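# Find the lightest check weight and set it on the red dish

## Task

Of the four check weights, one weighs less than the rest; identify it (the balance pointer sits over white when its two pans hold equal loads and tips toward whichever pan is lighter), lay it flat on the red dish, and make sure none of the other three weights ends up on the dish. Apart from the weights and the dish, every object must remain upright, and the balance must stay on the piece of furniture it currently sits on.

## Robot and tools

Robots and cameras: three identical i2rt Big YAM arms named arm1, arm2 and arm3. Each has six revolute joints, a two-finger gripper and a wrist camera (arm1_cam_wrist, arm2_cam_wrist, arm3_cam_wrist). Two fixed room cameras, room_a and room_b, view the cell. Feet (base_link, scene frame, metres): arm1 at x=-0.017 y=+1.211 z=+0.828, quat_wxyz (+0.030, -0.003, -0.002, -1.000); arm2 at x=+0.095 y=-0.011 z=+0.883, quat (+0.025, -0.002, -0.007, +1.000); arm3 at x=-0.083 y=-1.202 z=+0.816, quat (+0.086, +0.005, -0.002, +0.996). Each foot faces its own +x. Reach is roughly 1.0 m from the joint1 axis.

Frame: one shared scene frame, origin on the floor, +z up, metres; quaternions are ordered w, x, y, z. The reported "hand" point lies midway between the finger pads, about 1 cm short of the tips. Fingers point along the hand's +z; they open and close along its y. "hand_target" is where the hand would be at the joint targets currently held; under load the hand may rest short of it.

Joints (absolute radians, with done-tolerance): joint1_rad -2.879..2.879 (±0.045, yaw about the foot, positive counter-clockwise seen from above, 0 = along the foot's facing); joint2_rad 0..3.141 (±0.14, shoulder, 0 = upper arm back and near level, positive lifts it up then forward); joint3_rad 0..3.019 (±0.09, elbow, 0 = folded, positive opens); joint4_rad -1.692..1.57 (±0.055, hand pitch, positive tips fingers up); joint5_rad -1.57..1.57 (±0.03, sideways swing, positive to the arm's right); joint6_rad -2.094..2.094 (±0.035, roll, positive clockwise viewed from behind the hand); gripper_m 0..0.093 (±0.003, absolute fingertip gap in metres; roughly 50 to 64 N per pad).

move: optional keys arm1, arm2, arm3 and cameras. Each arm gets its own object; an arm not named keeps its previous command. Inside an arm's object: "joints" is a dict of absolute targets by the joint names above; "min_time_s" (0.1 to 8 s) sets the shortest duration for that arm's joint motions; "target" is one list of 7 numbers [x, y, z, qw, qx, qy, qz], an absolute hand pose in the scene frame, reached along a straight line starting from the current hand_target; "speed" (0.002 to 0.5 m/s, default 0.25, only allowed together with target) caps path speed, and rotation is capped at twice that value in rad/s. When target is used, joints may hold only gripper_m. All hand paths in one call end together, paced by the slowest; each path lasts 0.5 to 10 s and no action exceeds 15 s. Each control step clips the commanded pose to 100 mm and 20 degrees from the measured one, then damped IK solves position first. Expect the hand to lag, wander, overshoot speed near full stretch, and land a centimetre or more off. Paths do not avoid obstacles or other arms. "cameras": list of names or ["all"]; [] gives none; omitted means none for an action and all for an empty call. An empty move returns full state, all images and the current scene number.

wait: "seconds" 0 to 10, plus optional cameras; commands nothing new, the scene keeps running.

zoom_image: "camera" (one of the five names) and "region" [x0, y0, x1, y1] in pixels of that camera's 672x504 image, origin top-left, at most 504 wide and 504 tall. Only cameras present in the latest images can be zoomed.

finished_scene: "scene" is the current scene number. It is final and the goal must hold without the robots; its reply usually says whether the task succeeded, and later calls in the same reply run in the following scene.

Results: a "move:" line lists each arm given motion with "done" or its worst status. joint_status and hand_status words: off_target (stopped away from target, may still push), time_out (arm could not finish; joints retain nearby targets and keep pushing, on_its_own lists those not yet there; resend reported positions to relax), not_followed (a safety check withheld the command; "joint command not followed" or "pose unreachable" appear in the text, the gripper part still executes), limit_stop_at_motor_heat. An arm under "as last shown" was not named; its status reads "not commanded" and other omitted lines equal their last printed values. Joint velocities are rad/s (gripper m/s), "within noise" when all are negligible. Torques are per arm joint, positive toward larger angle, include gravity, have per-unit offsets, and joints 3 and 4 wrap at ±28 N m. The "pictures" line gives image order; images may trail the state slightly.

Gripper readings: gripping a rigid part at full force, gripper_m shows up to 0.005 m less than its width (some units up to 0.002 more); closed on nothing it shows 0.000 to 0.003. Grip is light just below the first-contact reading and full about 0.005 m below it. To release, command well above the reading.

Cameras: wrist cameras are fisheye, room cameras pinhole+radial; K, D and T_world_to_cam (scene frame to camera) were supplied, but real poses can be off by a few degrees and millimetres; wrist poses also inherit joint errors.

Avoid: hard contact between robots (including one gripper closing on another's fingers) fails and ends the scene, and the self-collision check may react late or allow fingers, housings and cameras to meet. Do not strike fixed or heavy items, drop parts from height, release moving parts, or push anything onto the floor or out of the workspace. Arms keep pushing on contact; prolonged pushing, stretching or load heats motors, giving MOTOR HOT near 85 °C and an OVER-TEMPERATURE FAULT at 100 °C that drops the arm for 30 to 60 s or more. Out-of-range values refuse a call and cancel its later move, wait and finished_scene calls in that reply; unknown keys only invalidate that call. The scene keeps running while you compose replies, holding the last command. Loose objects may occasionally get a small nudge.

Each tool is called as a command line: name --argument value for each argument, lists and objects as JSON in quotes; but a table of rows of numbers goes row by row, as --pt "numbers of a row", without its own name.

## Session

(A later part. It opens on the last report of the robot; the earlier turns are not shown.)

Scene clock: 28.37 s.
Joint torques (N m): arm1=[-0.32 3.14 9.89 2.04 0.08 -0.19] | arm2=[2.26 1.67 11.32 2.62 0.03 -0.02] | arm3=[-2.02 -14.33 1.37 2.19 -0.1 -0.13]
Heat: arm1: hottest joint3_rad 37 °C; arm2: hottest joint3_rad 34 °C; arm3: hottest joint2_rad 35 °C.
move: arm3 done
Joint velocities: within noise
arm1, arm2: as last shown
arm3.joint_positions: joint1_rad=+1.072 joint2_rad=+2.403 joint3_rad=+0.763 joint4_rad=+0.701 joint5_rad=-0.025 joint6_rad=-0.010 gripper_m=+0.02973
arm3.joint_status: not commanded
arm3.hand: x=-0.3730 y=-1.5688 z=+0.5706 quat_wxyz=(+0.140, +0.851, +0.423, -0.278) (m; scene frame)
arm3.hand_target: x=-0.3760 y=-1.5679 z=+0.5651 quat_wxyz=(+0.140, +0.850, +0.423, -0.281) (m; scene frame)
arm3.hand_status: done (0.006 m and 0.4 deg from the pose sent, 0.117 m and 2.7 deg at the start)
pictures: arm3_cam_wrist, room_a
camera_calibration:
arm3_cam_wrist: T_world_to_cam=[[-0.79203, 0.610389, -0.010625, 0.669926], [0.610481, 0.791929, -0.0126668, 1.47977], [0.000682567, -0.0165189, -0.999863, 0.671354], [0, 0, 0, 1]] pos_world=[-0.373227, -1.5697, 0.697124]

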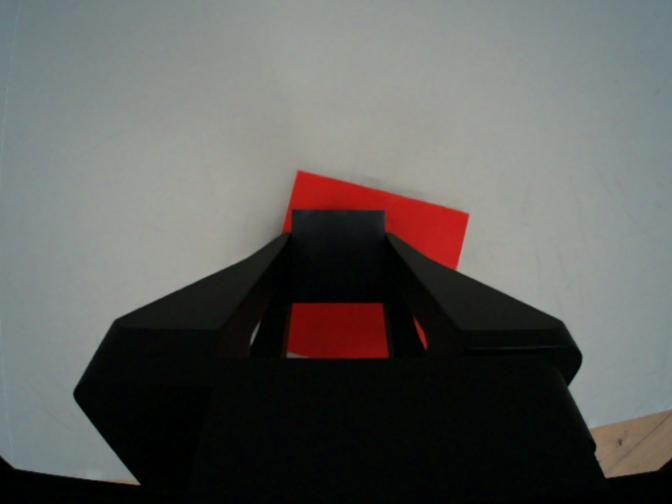

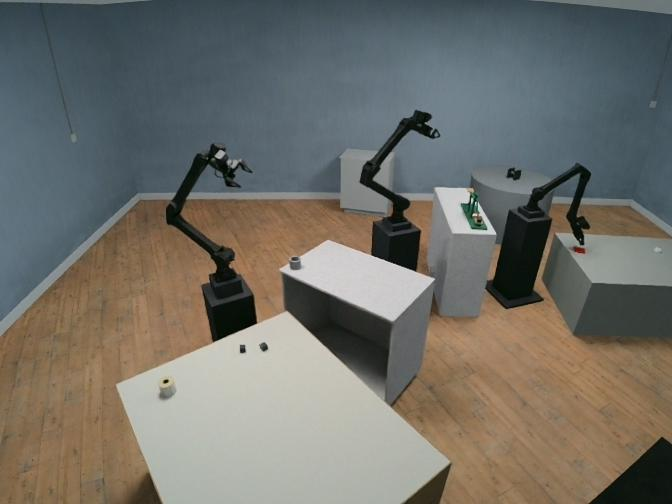

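move --arm3 '{"target": [-0.378, -1.554, 0.530, 0.1400, 0.8487, 0.4231, -0.2806], "speed": 0.06}' --cameras '["arm3_cam_wrist", "room_a"]'

zoom_image --camera "room_a" --region '[550, 210, 610, 270]'

Scene clock: 29.87 s.
Joint torques (N m): arm1=[-0.44 2.96 9.83 2.18 0.11 -0.13] | arm2=[2.14 1.67 11.25 2.58 0.05 -0.03] | arm3=[-1.96 -14.39 0.57 2.35 -0.11 -0.09]
Heat: arm1: hottest joint3_rad 37 °C; arm2: hottest joint3_rad 34 °C; arm3: hottest joint2_rad 35 °C.
move: arm3 done
Joint velocities: within noise
arm1, arm2: as last shown
arm3.joint_positions: joint1_rad=+1.044 joint2_rad=+2.513 joint3_rad=+0.801 joint4_rad=+0.778 joint5_rad=-0.041 joint6_rad=-0.033 gripper_m=+0.02973
arm3.joint_status: not commanded
arm3.hand: x=-0.3773 y=-1.5576 z=+0.5375 quat_wxyz=(+0.141, +0.850, +0.422, -0.280) (m; scene frame)
arm3.hand_target: x=-0.3780 y=-1.5539 z=+0.5302 quat_wxyz=(+0.140, +0.850, +0.424, -0.281) (m; scene frame)
arm3.hand_status: done (0.008 m and 0.2 deg from the pose sent, 0.044 m and 0.4 deg at the start)
pictures: arm3_cam_wrist, room_a
camera_calibration:
arm3_cam_wrist: T_world_to_cam=[[-0.792116, 0.610282, -0.0103789, 0.658981], [0.610363, 0.791908, -0.0184104, 1.47619], [-0.00301637, -0.0209181, -0.999777, 0.630138], [0, 0, 0, 1]] pos_world=[-0.377122, -1.55799, 0.664014]

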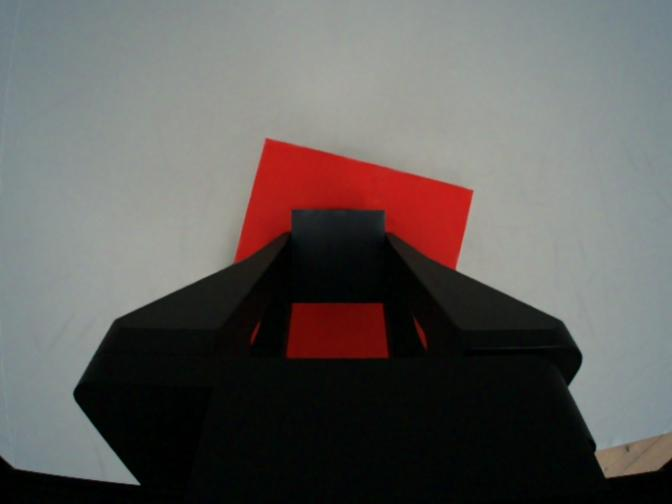

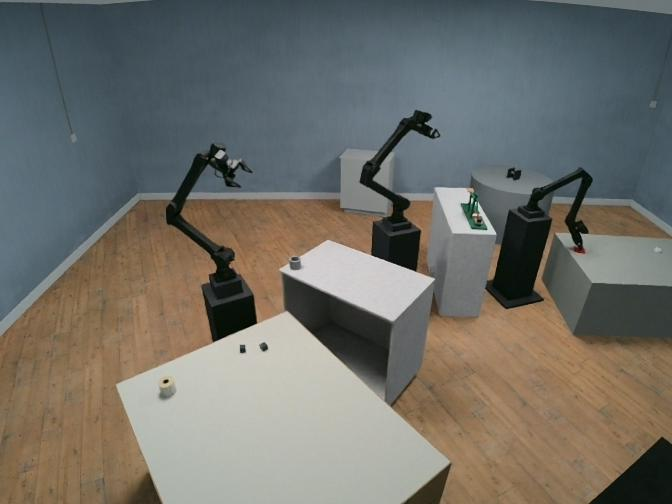

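Scaled by 8.400 from the camera's 672x504 image, which has a finer 960x720 frame.

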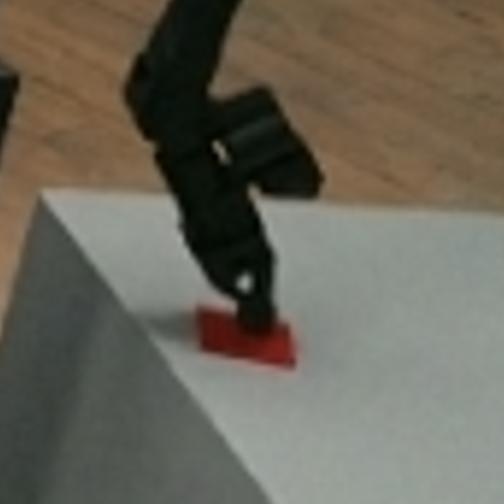

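move --arm3 '{"target": [-0.378, -1.554, 0.522, 0.1400, 0.8487, 0.4231, -0.2806], "speed": 0.04}' --cameras '["arm3_cam_wrist", "room_a"]'

zoom_image --camera "room_a" --region '[550, 210, 610, 270]'

Scene clock: 31.07 s.
Joint torques (N m): arm1=[0.21 3.08 9.99 2.21 0.07 -0.14] | arm2=[2.02 1.61 11.26 2.55 0.05 -0.03] | arm3=[-1.96 -14.1 0.68 2.19 -0.1 -0.13]
Heat: arm1: hottest joint3_rad 38 °C; arm2: hottest joint3_rad 34 °C; arm3: hottest joint2_rad 35 °C.
move: arm3 done
Joint velocities: within noise
arm1, arm2: as last shown
arm3.joint_positions: joint1_rad=+1.044 joint2_rad=+2.534 joint3_rad=+0.813 joint4_rad=+0.788 joint5_rad=-0.042 joint6_rad=-0.033 gripper_m=+0.02973
arm3.joint_status: not commanded
arm3.hand: x=-0.3780 y=-1.5583 z=+0.5313 quat_wxyz=(+0.142, +0.850, +0.422, -0.281) (m; scene frame)
arm3.hand_target: x=-0.3779 y=-1.5539 z=+0.5222 quat_wxyz=(+0.140, +0.850, +0.424, -0.281) (m; scene frame)
arm3.hand_status: done (0.010 m and 0.2 deg from the pose sent, 0.016 m and 0.2 deg at the start)
pictures: arm3_cam_wrist, room_a
camera_calibration:
arm3_cam_wrist: T_world_to_cam=[[-0.792487, 0.609801, -0.010384, 0.658018], [0.609872, 0.79222, -0.0210484, 1.47875], [-0.00460893, -0.0230135, -0.999725, 0.620023], [0, 0, 0, 1]] pos_world=[-0.377521, -1.55849, 0.65781]

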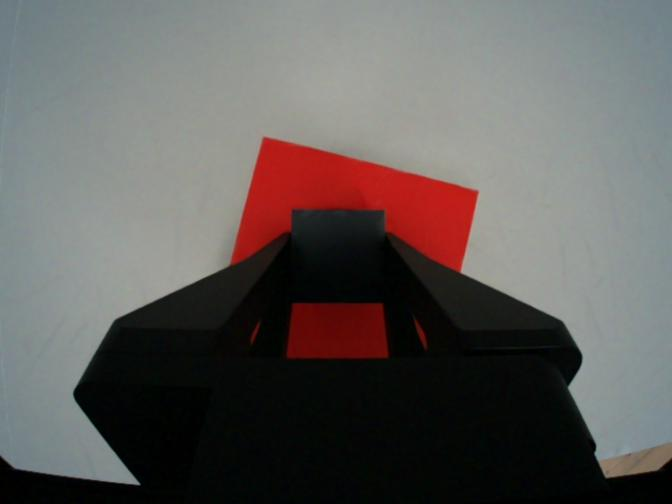

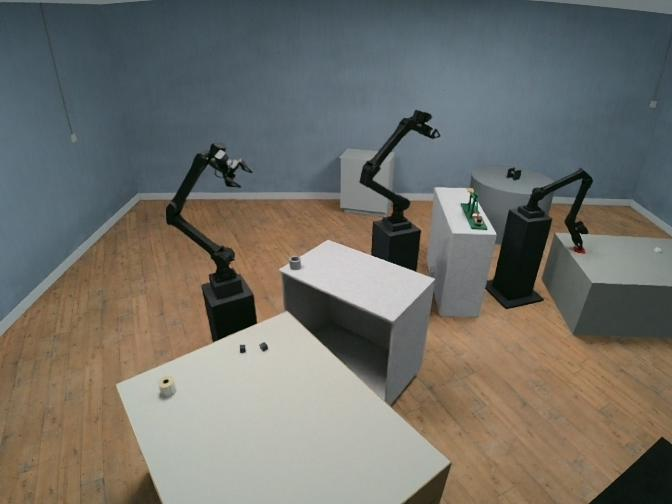

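Scaled by 8.400 from the camera's 672x504 image, which has a finer 960x720 frame.

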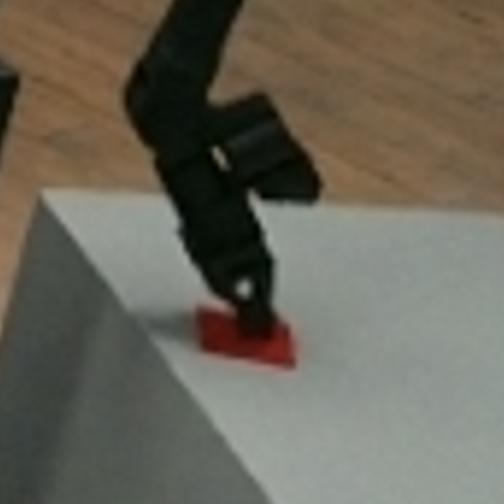

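move --arm3 '{"target": [-0.378, -1.554, 0.517, 0.1400, 0.8487, 0.4231, -0.2806], "speed": 0.03}' --cameras '["arm3_cam_wrist"]'

zoom_image --camera "arm3_cam_wrist" --region '[220, 120, 500, 370]'

Scene clock: 32.20 s.
Joint torques (N m): arm1=[-0.44 2.9 9.98 2.14 0.08 -0.14] | arm2=[2.14 1.79 11.21 2.56 0.04 -0.02] | arm3=[-1.85 -13.57 0.75 2.04 -0.1 -0.11]
Heat: arm1: hottest joint3_rad 38 °C; arm2: hottest joint3_rad 34 °C; arm3: hottest joint2_rad 35 °C.
move: arm3 off_target
Joint velocities: within noise
arm1, arm2: as last shown
arm3.joint_positions: joint1_rad=+1.044 joint2_rad=+2.539 joint3_rad=+0.820 joint4_rad=+0.799 joint5_rad=-0.042 joint6_rad=-0.034 gripper_m=+0.02973
arm3.joint_status: not commanded
arm3.hand: x=-0.3804 y=-1.5613 z=+0.5311 quat_wxyz=(+0.144, +0.848, +0.422, -0.287) (m; scene frame)
arm3.hand_target: x=-0.3776 y=-1.5536 z=+0.5174 quat_wxyz=(+0.140, +0.850, +0.424, -0.281) (m; scene frame)
arm3.hand_status: off_target (0.016 m and 0.8 deg from the pose sent, 0.015 m and 0.2 deg at the start)
pictures: arm3_cam_wrist
camera_calibration:
arm3_cam_wrist: T_world_to_cam=[[-0.792968, 0.609191, -0.00941534, 0.656234], [0.609129, 0.792373, -0.0332583, 1.489], [-0.0128002, -0.0321079, -0.999402, 0.602349], [0, 0, 0, 1]] pos_world=[-0.378911, -1.56028, 0.657689]

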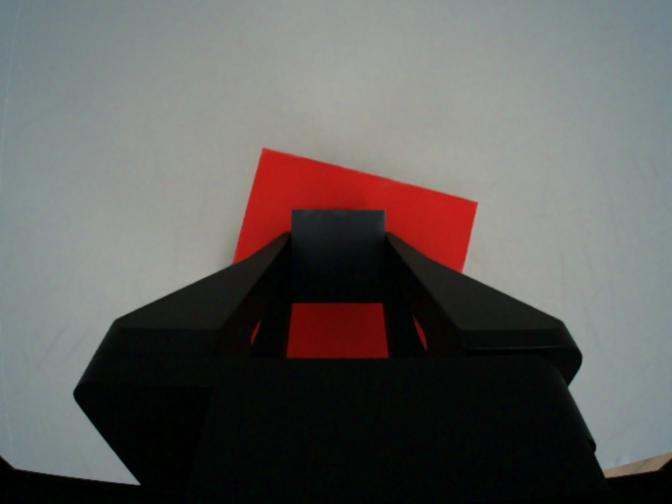

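Scaled by 1.800 from the camera's 672x504 image, which has a finer 960x720 frame.

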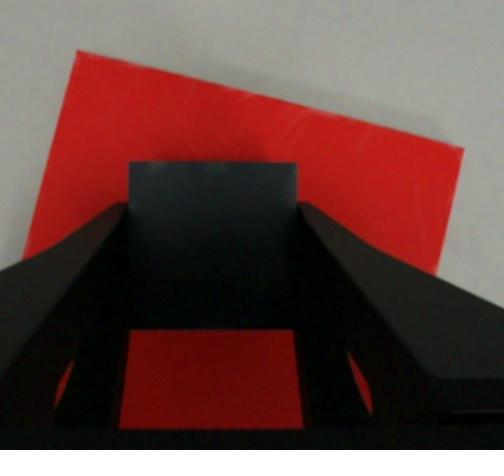

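move --arm3 '{"joints": {"gripper_m": 0.05}}' --cameras '["arm3_cam_wrist"]'

move --arm3 '{"target": [-0.365, -1.55, 0.66, 0.1400, 0.8487, 0.4231, -0.2806], "speed": 0.12, "joints": {"gripper_m": 0.08}}' --cameras '["all"]'

zoom_image --camera "arm3_cam_wrist" --region '[220, 120, 500, 370]'

zoom_image --camera "room_a" --region '[550, 210, 610, 270]'

zoom_image --camera "arm2_cam_wrist" --region '[230, 120, 480, 330]'

Scene clock: 33.00 s.
Joint torques (N m): arm1=[-0.91 3.14 10.02 2.03 0.1 -0.15] | arm2=[2.02 1.79 11.23 2.61 0.04 -0.01] | arm3=[-1.96 -13.86 0.46 2.07 -0.1 -0.12]
Heat: arm1: hottest joint3_rad 38 °C; arm2: hottest joint3_rad 35 °C; arm3: hottest joint2_rad 35 °C.
move: arm3 done
Joint velocities: within noise
arm1, arm2: as last shown
arm3.joint_positions: joint1_rad=+1.044 joint2_rad=+2.543 joint3_rad=+0.825 joint4_rad=+0.800 joint5_rad=-0.042 joint6_rad=-0.034 gripper_m=+0.04984
arm3.joint_status: all done
arm3.hand: x=-0.3810 y=-1.5619 z=+0.5296 quat_wxyz=(+0.144, +0.848, +0.422, -0.287) (m; scene frame)
arm3.hand_target: x=-0.3777 y=-1.5538 z=+0.5176 quat_wxyz=(+0.140, +0.850, +0.424, -0.281) (m; scene frame)
arm3.hand_status: not commanded
pictures: arm3_cam_wrist
camera_calibration:
arm3_cam_wrist: T_world_to_cam=[[-0.792969, 0.60919, -0.00936026, 0.656149], [0.609121, 0.792362, -0.0336785, 1.48998], [-0.0130999, -0.0324076, -0.999389, 0.600133], [0, 0, 0, 1]] pos_world=[-0.37941, -1.56087, 0.656089]

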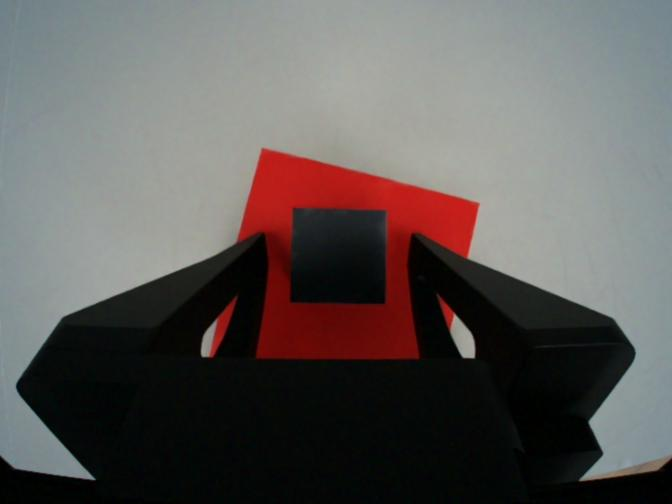

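Scene clock: 35.00 s.
Joint torques (N m): arm1=[-0.56 3.19 10.04 2.15 0.11 -0.19] | arm2=[2.37 1.55 11.25 2.58 0.04 -0.04] | arm3=[-0.62 -14.86 1.39 1.21 0.13 0.01]
Heat: arm1: hottest joint3_rad 38 °C; arm2: hottest joint3_rad 35 °C; arm3: hottest joint2_rad 35 °C.
move: arm3 done
Joint velocities: within noise
arm1.joint_positions: joint1_rad=+0.776 joint2_rad=+0.602 joint3_rad=+1.507 joint4_rad=-1.261 joint5_rad=+0.098 joint6_rad=+0.607 gripper_m=+0.09396
arm1.joint_status: not commanded
arm1.hand: x=-0.1701 y=+1.0660 z=+1.4453 quat_wxyz=(-0.349, -0.815, -0.066, +0.458) (m; scene frame)
arm1.hand_target: x=-0.1672 y=+1.0692 z=+1.4585 quat_wxyz=(-0.357, -0.807, -0.065, +0.467) (m; scene frame)
arm1.hand_status: not commanded
arm2: as last shown
arm3.joint_positions: joint1_rad=+1.046 joint2_rad=+2.109 joint3_rad=+0.609 joint4_rad=+0.569 joint5_rad=-0.037 joint6_rad=-0.034 gripper_m=+0.07990
arm3.joint_status: all done
arm3.hand: x=-0.3684 y=-1.5493 z=+0.6579 quat_wxyz=(+0.140, +0.849, +0.423, -0.283) (m; scene frame)
arm3.hand_target: x=-0.3650 y=-1.5499 z=+0.6600 quat_wxyz=(+0.140, +0.850, +0.424, -0.281) (m; scene frame)
arm3.hand_status: done (0.004 m and 0.2 deg from the pose sent, 0.132 m and 0.8 deg at the start)
pictures: arm1_cam_wrist, arm2_cam_wrist, arm3_cam_wrist, room_a, room_b
camera_calibration:
arm1_cam_wrist: T_world_to_cam=[[-0.426578, 0.750242, -0.505142, -0.142259], [0.876534, 0.205232, -0.435395, 0.562627], [-0.22298, -0.628504, -0.74516, 1.8366], [0, 0, 0, 1]] pos_world=[-0.144322, 1.14557, 1.54166]
arm2_cam_wrist: T_world_to_cam=[[-0.997258, -0.0727699, -0.0134278, 0.110765], [-0.0537408, 0.83697, -0.544603, 1.03473], [0.0508694, -0.542388, -0.838586, 1.19602], [0, 0, 0, 1]] pos_world=[0.105228, -0.20927, 1.56797]
arm3_cam_wrist: T_world_to_cam=[[-0.792529, 0.609801, -0.00642015, 0.658711], [0.609774, 0.792257, -0.022459, 1.46939], [-0.00860908, -0.0217142, -0.999727, 0.74748], [0, 0, 0, 1]] pos_world=[-0.367516, -1.54959, 0.784506]

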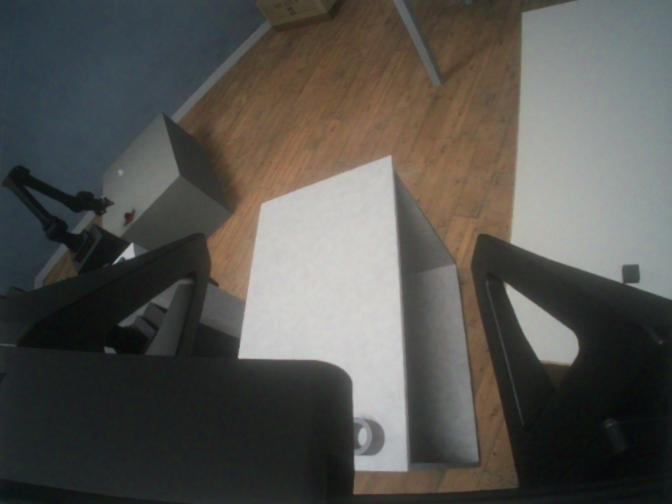

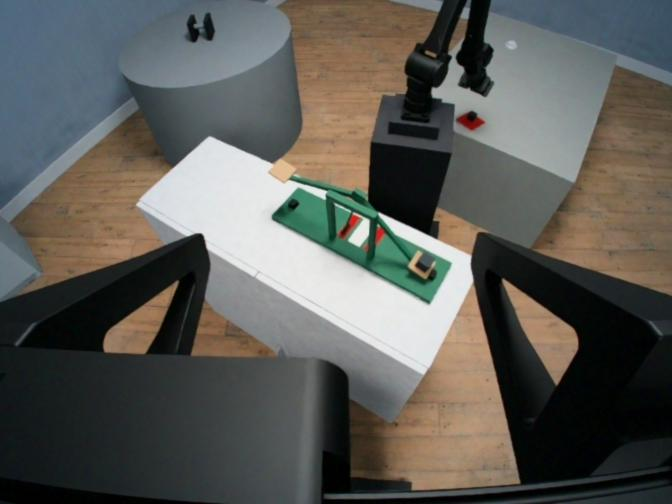

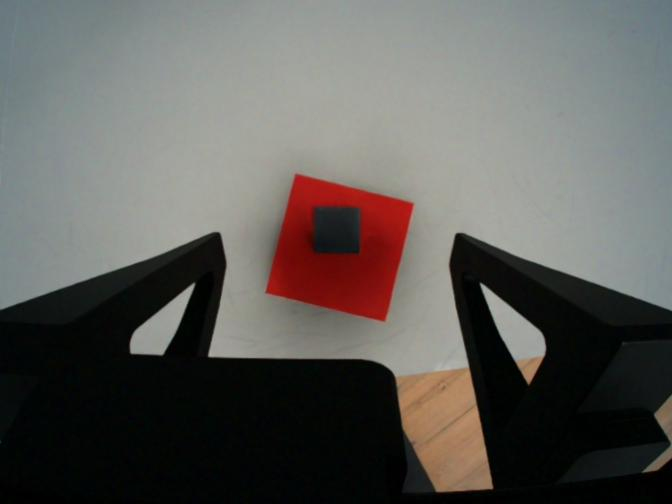

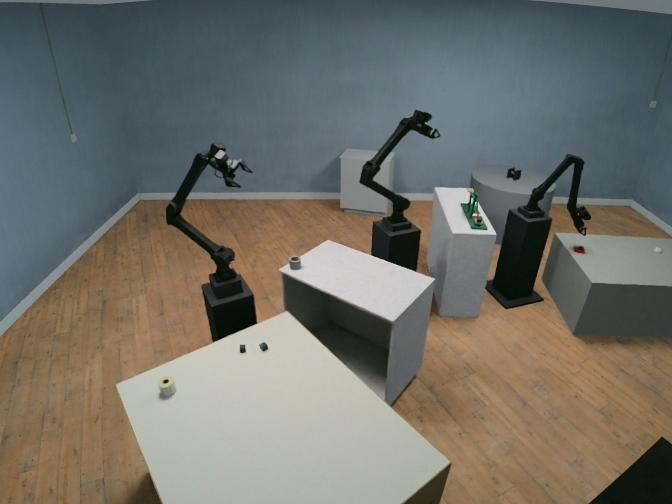

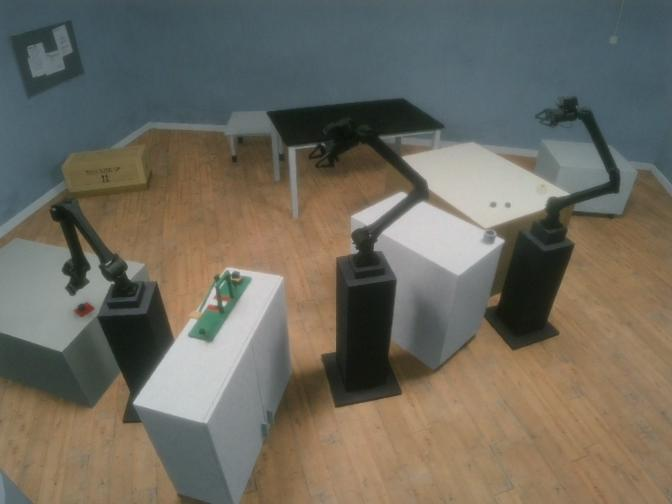

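Scaled by 1.800 from the camera's 672x504 image, which has a finer 960x720 frame.

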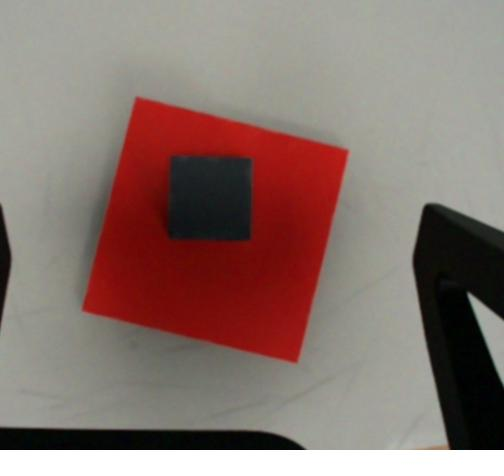

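Scaled by 8.400 from the camera's 672x504 image, which has a finer 960x720 frame.

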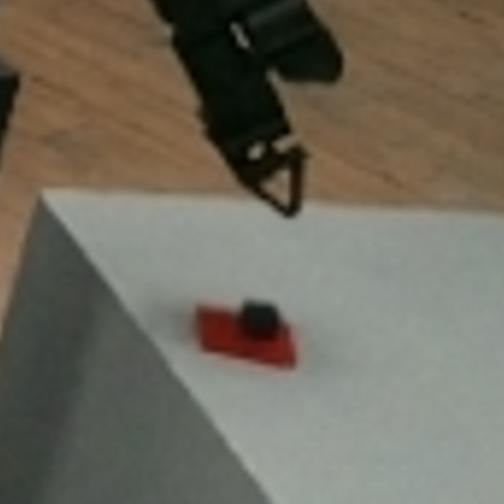

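Scaled by 2.016 from the camera's 672x504 image, which has a finer 960x720 frame.

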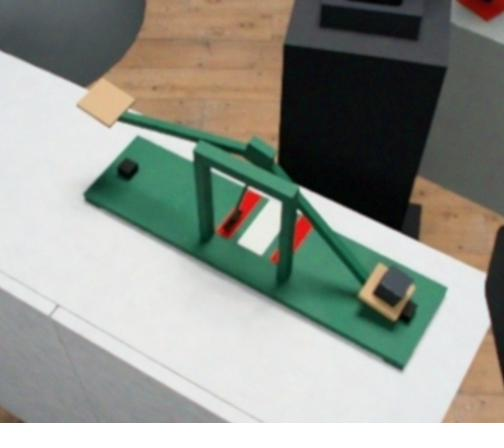

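finished_scene --scene 2

The scene is finished: the task was done.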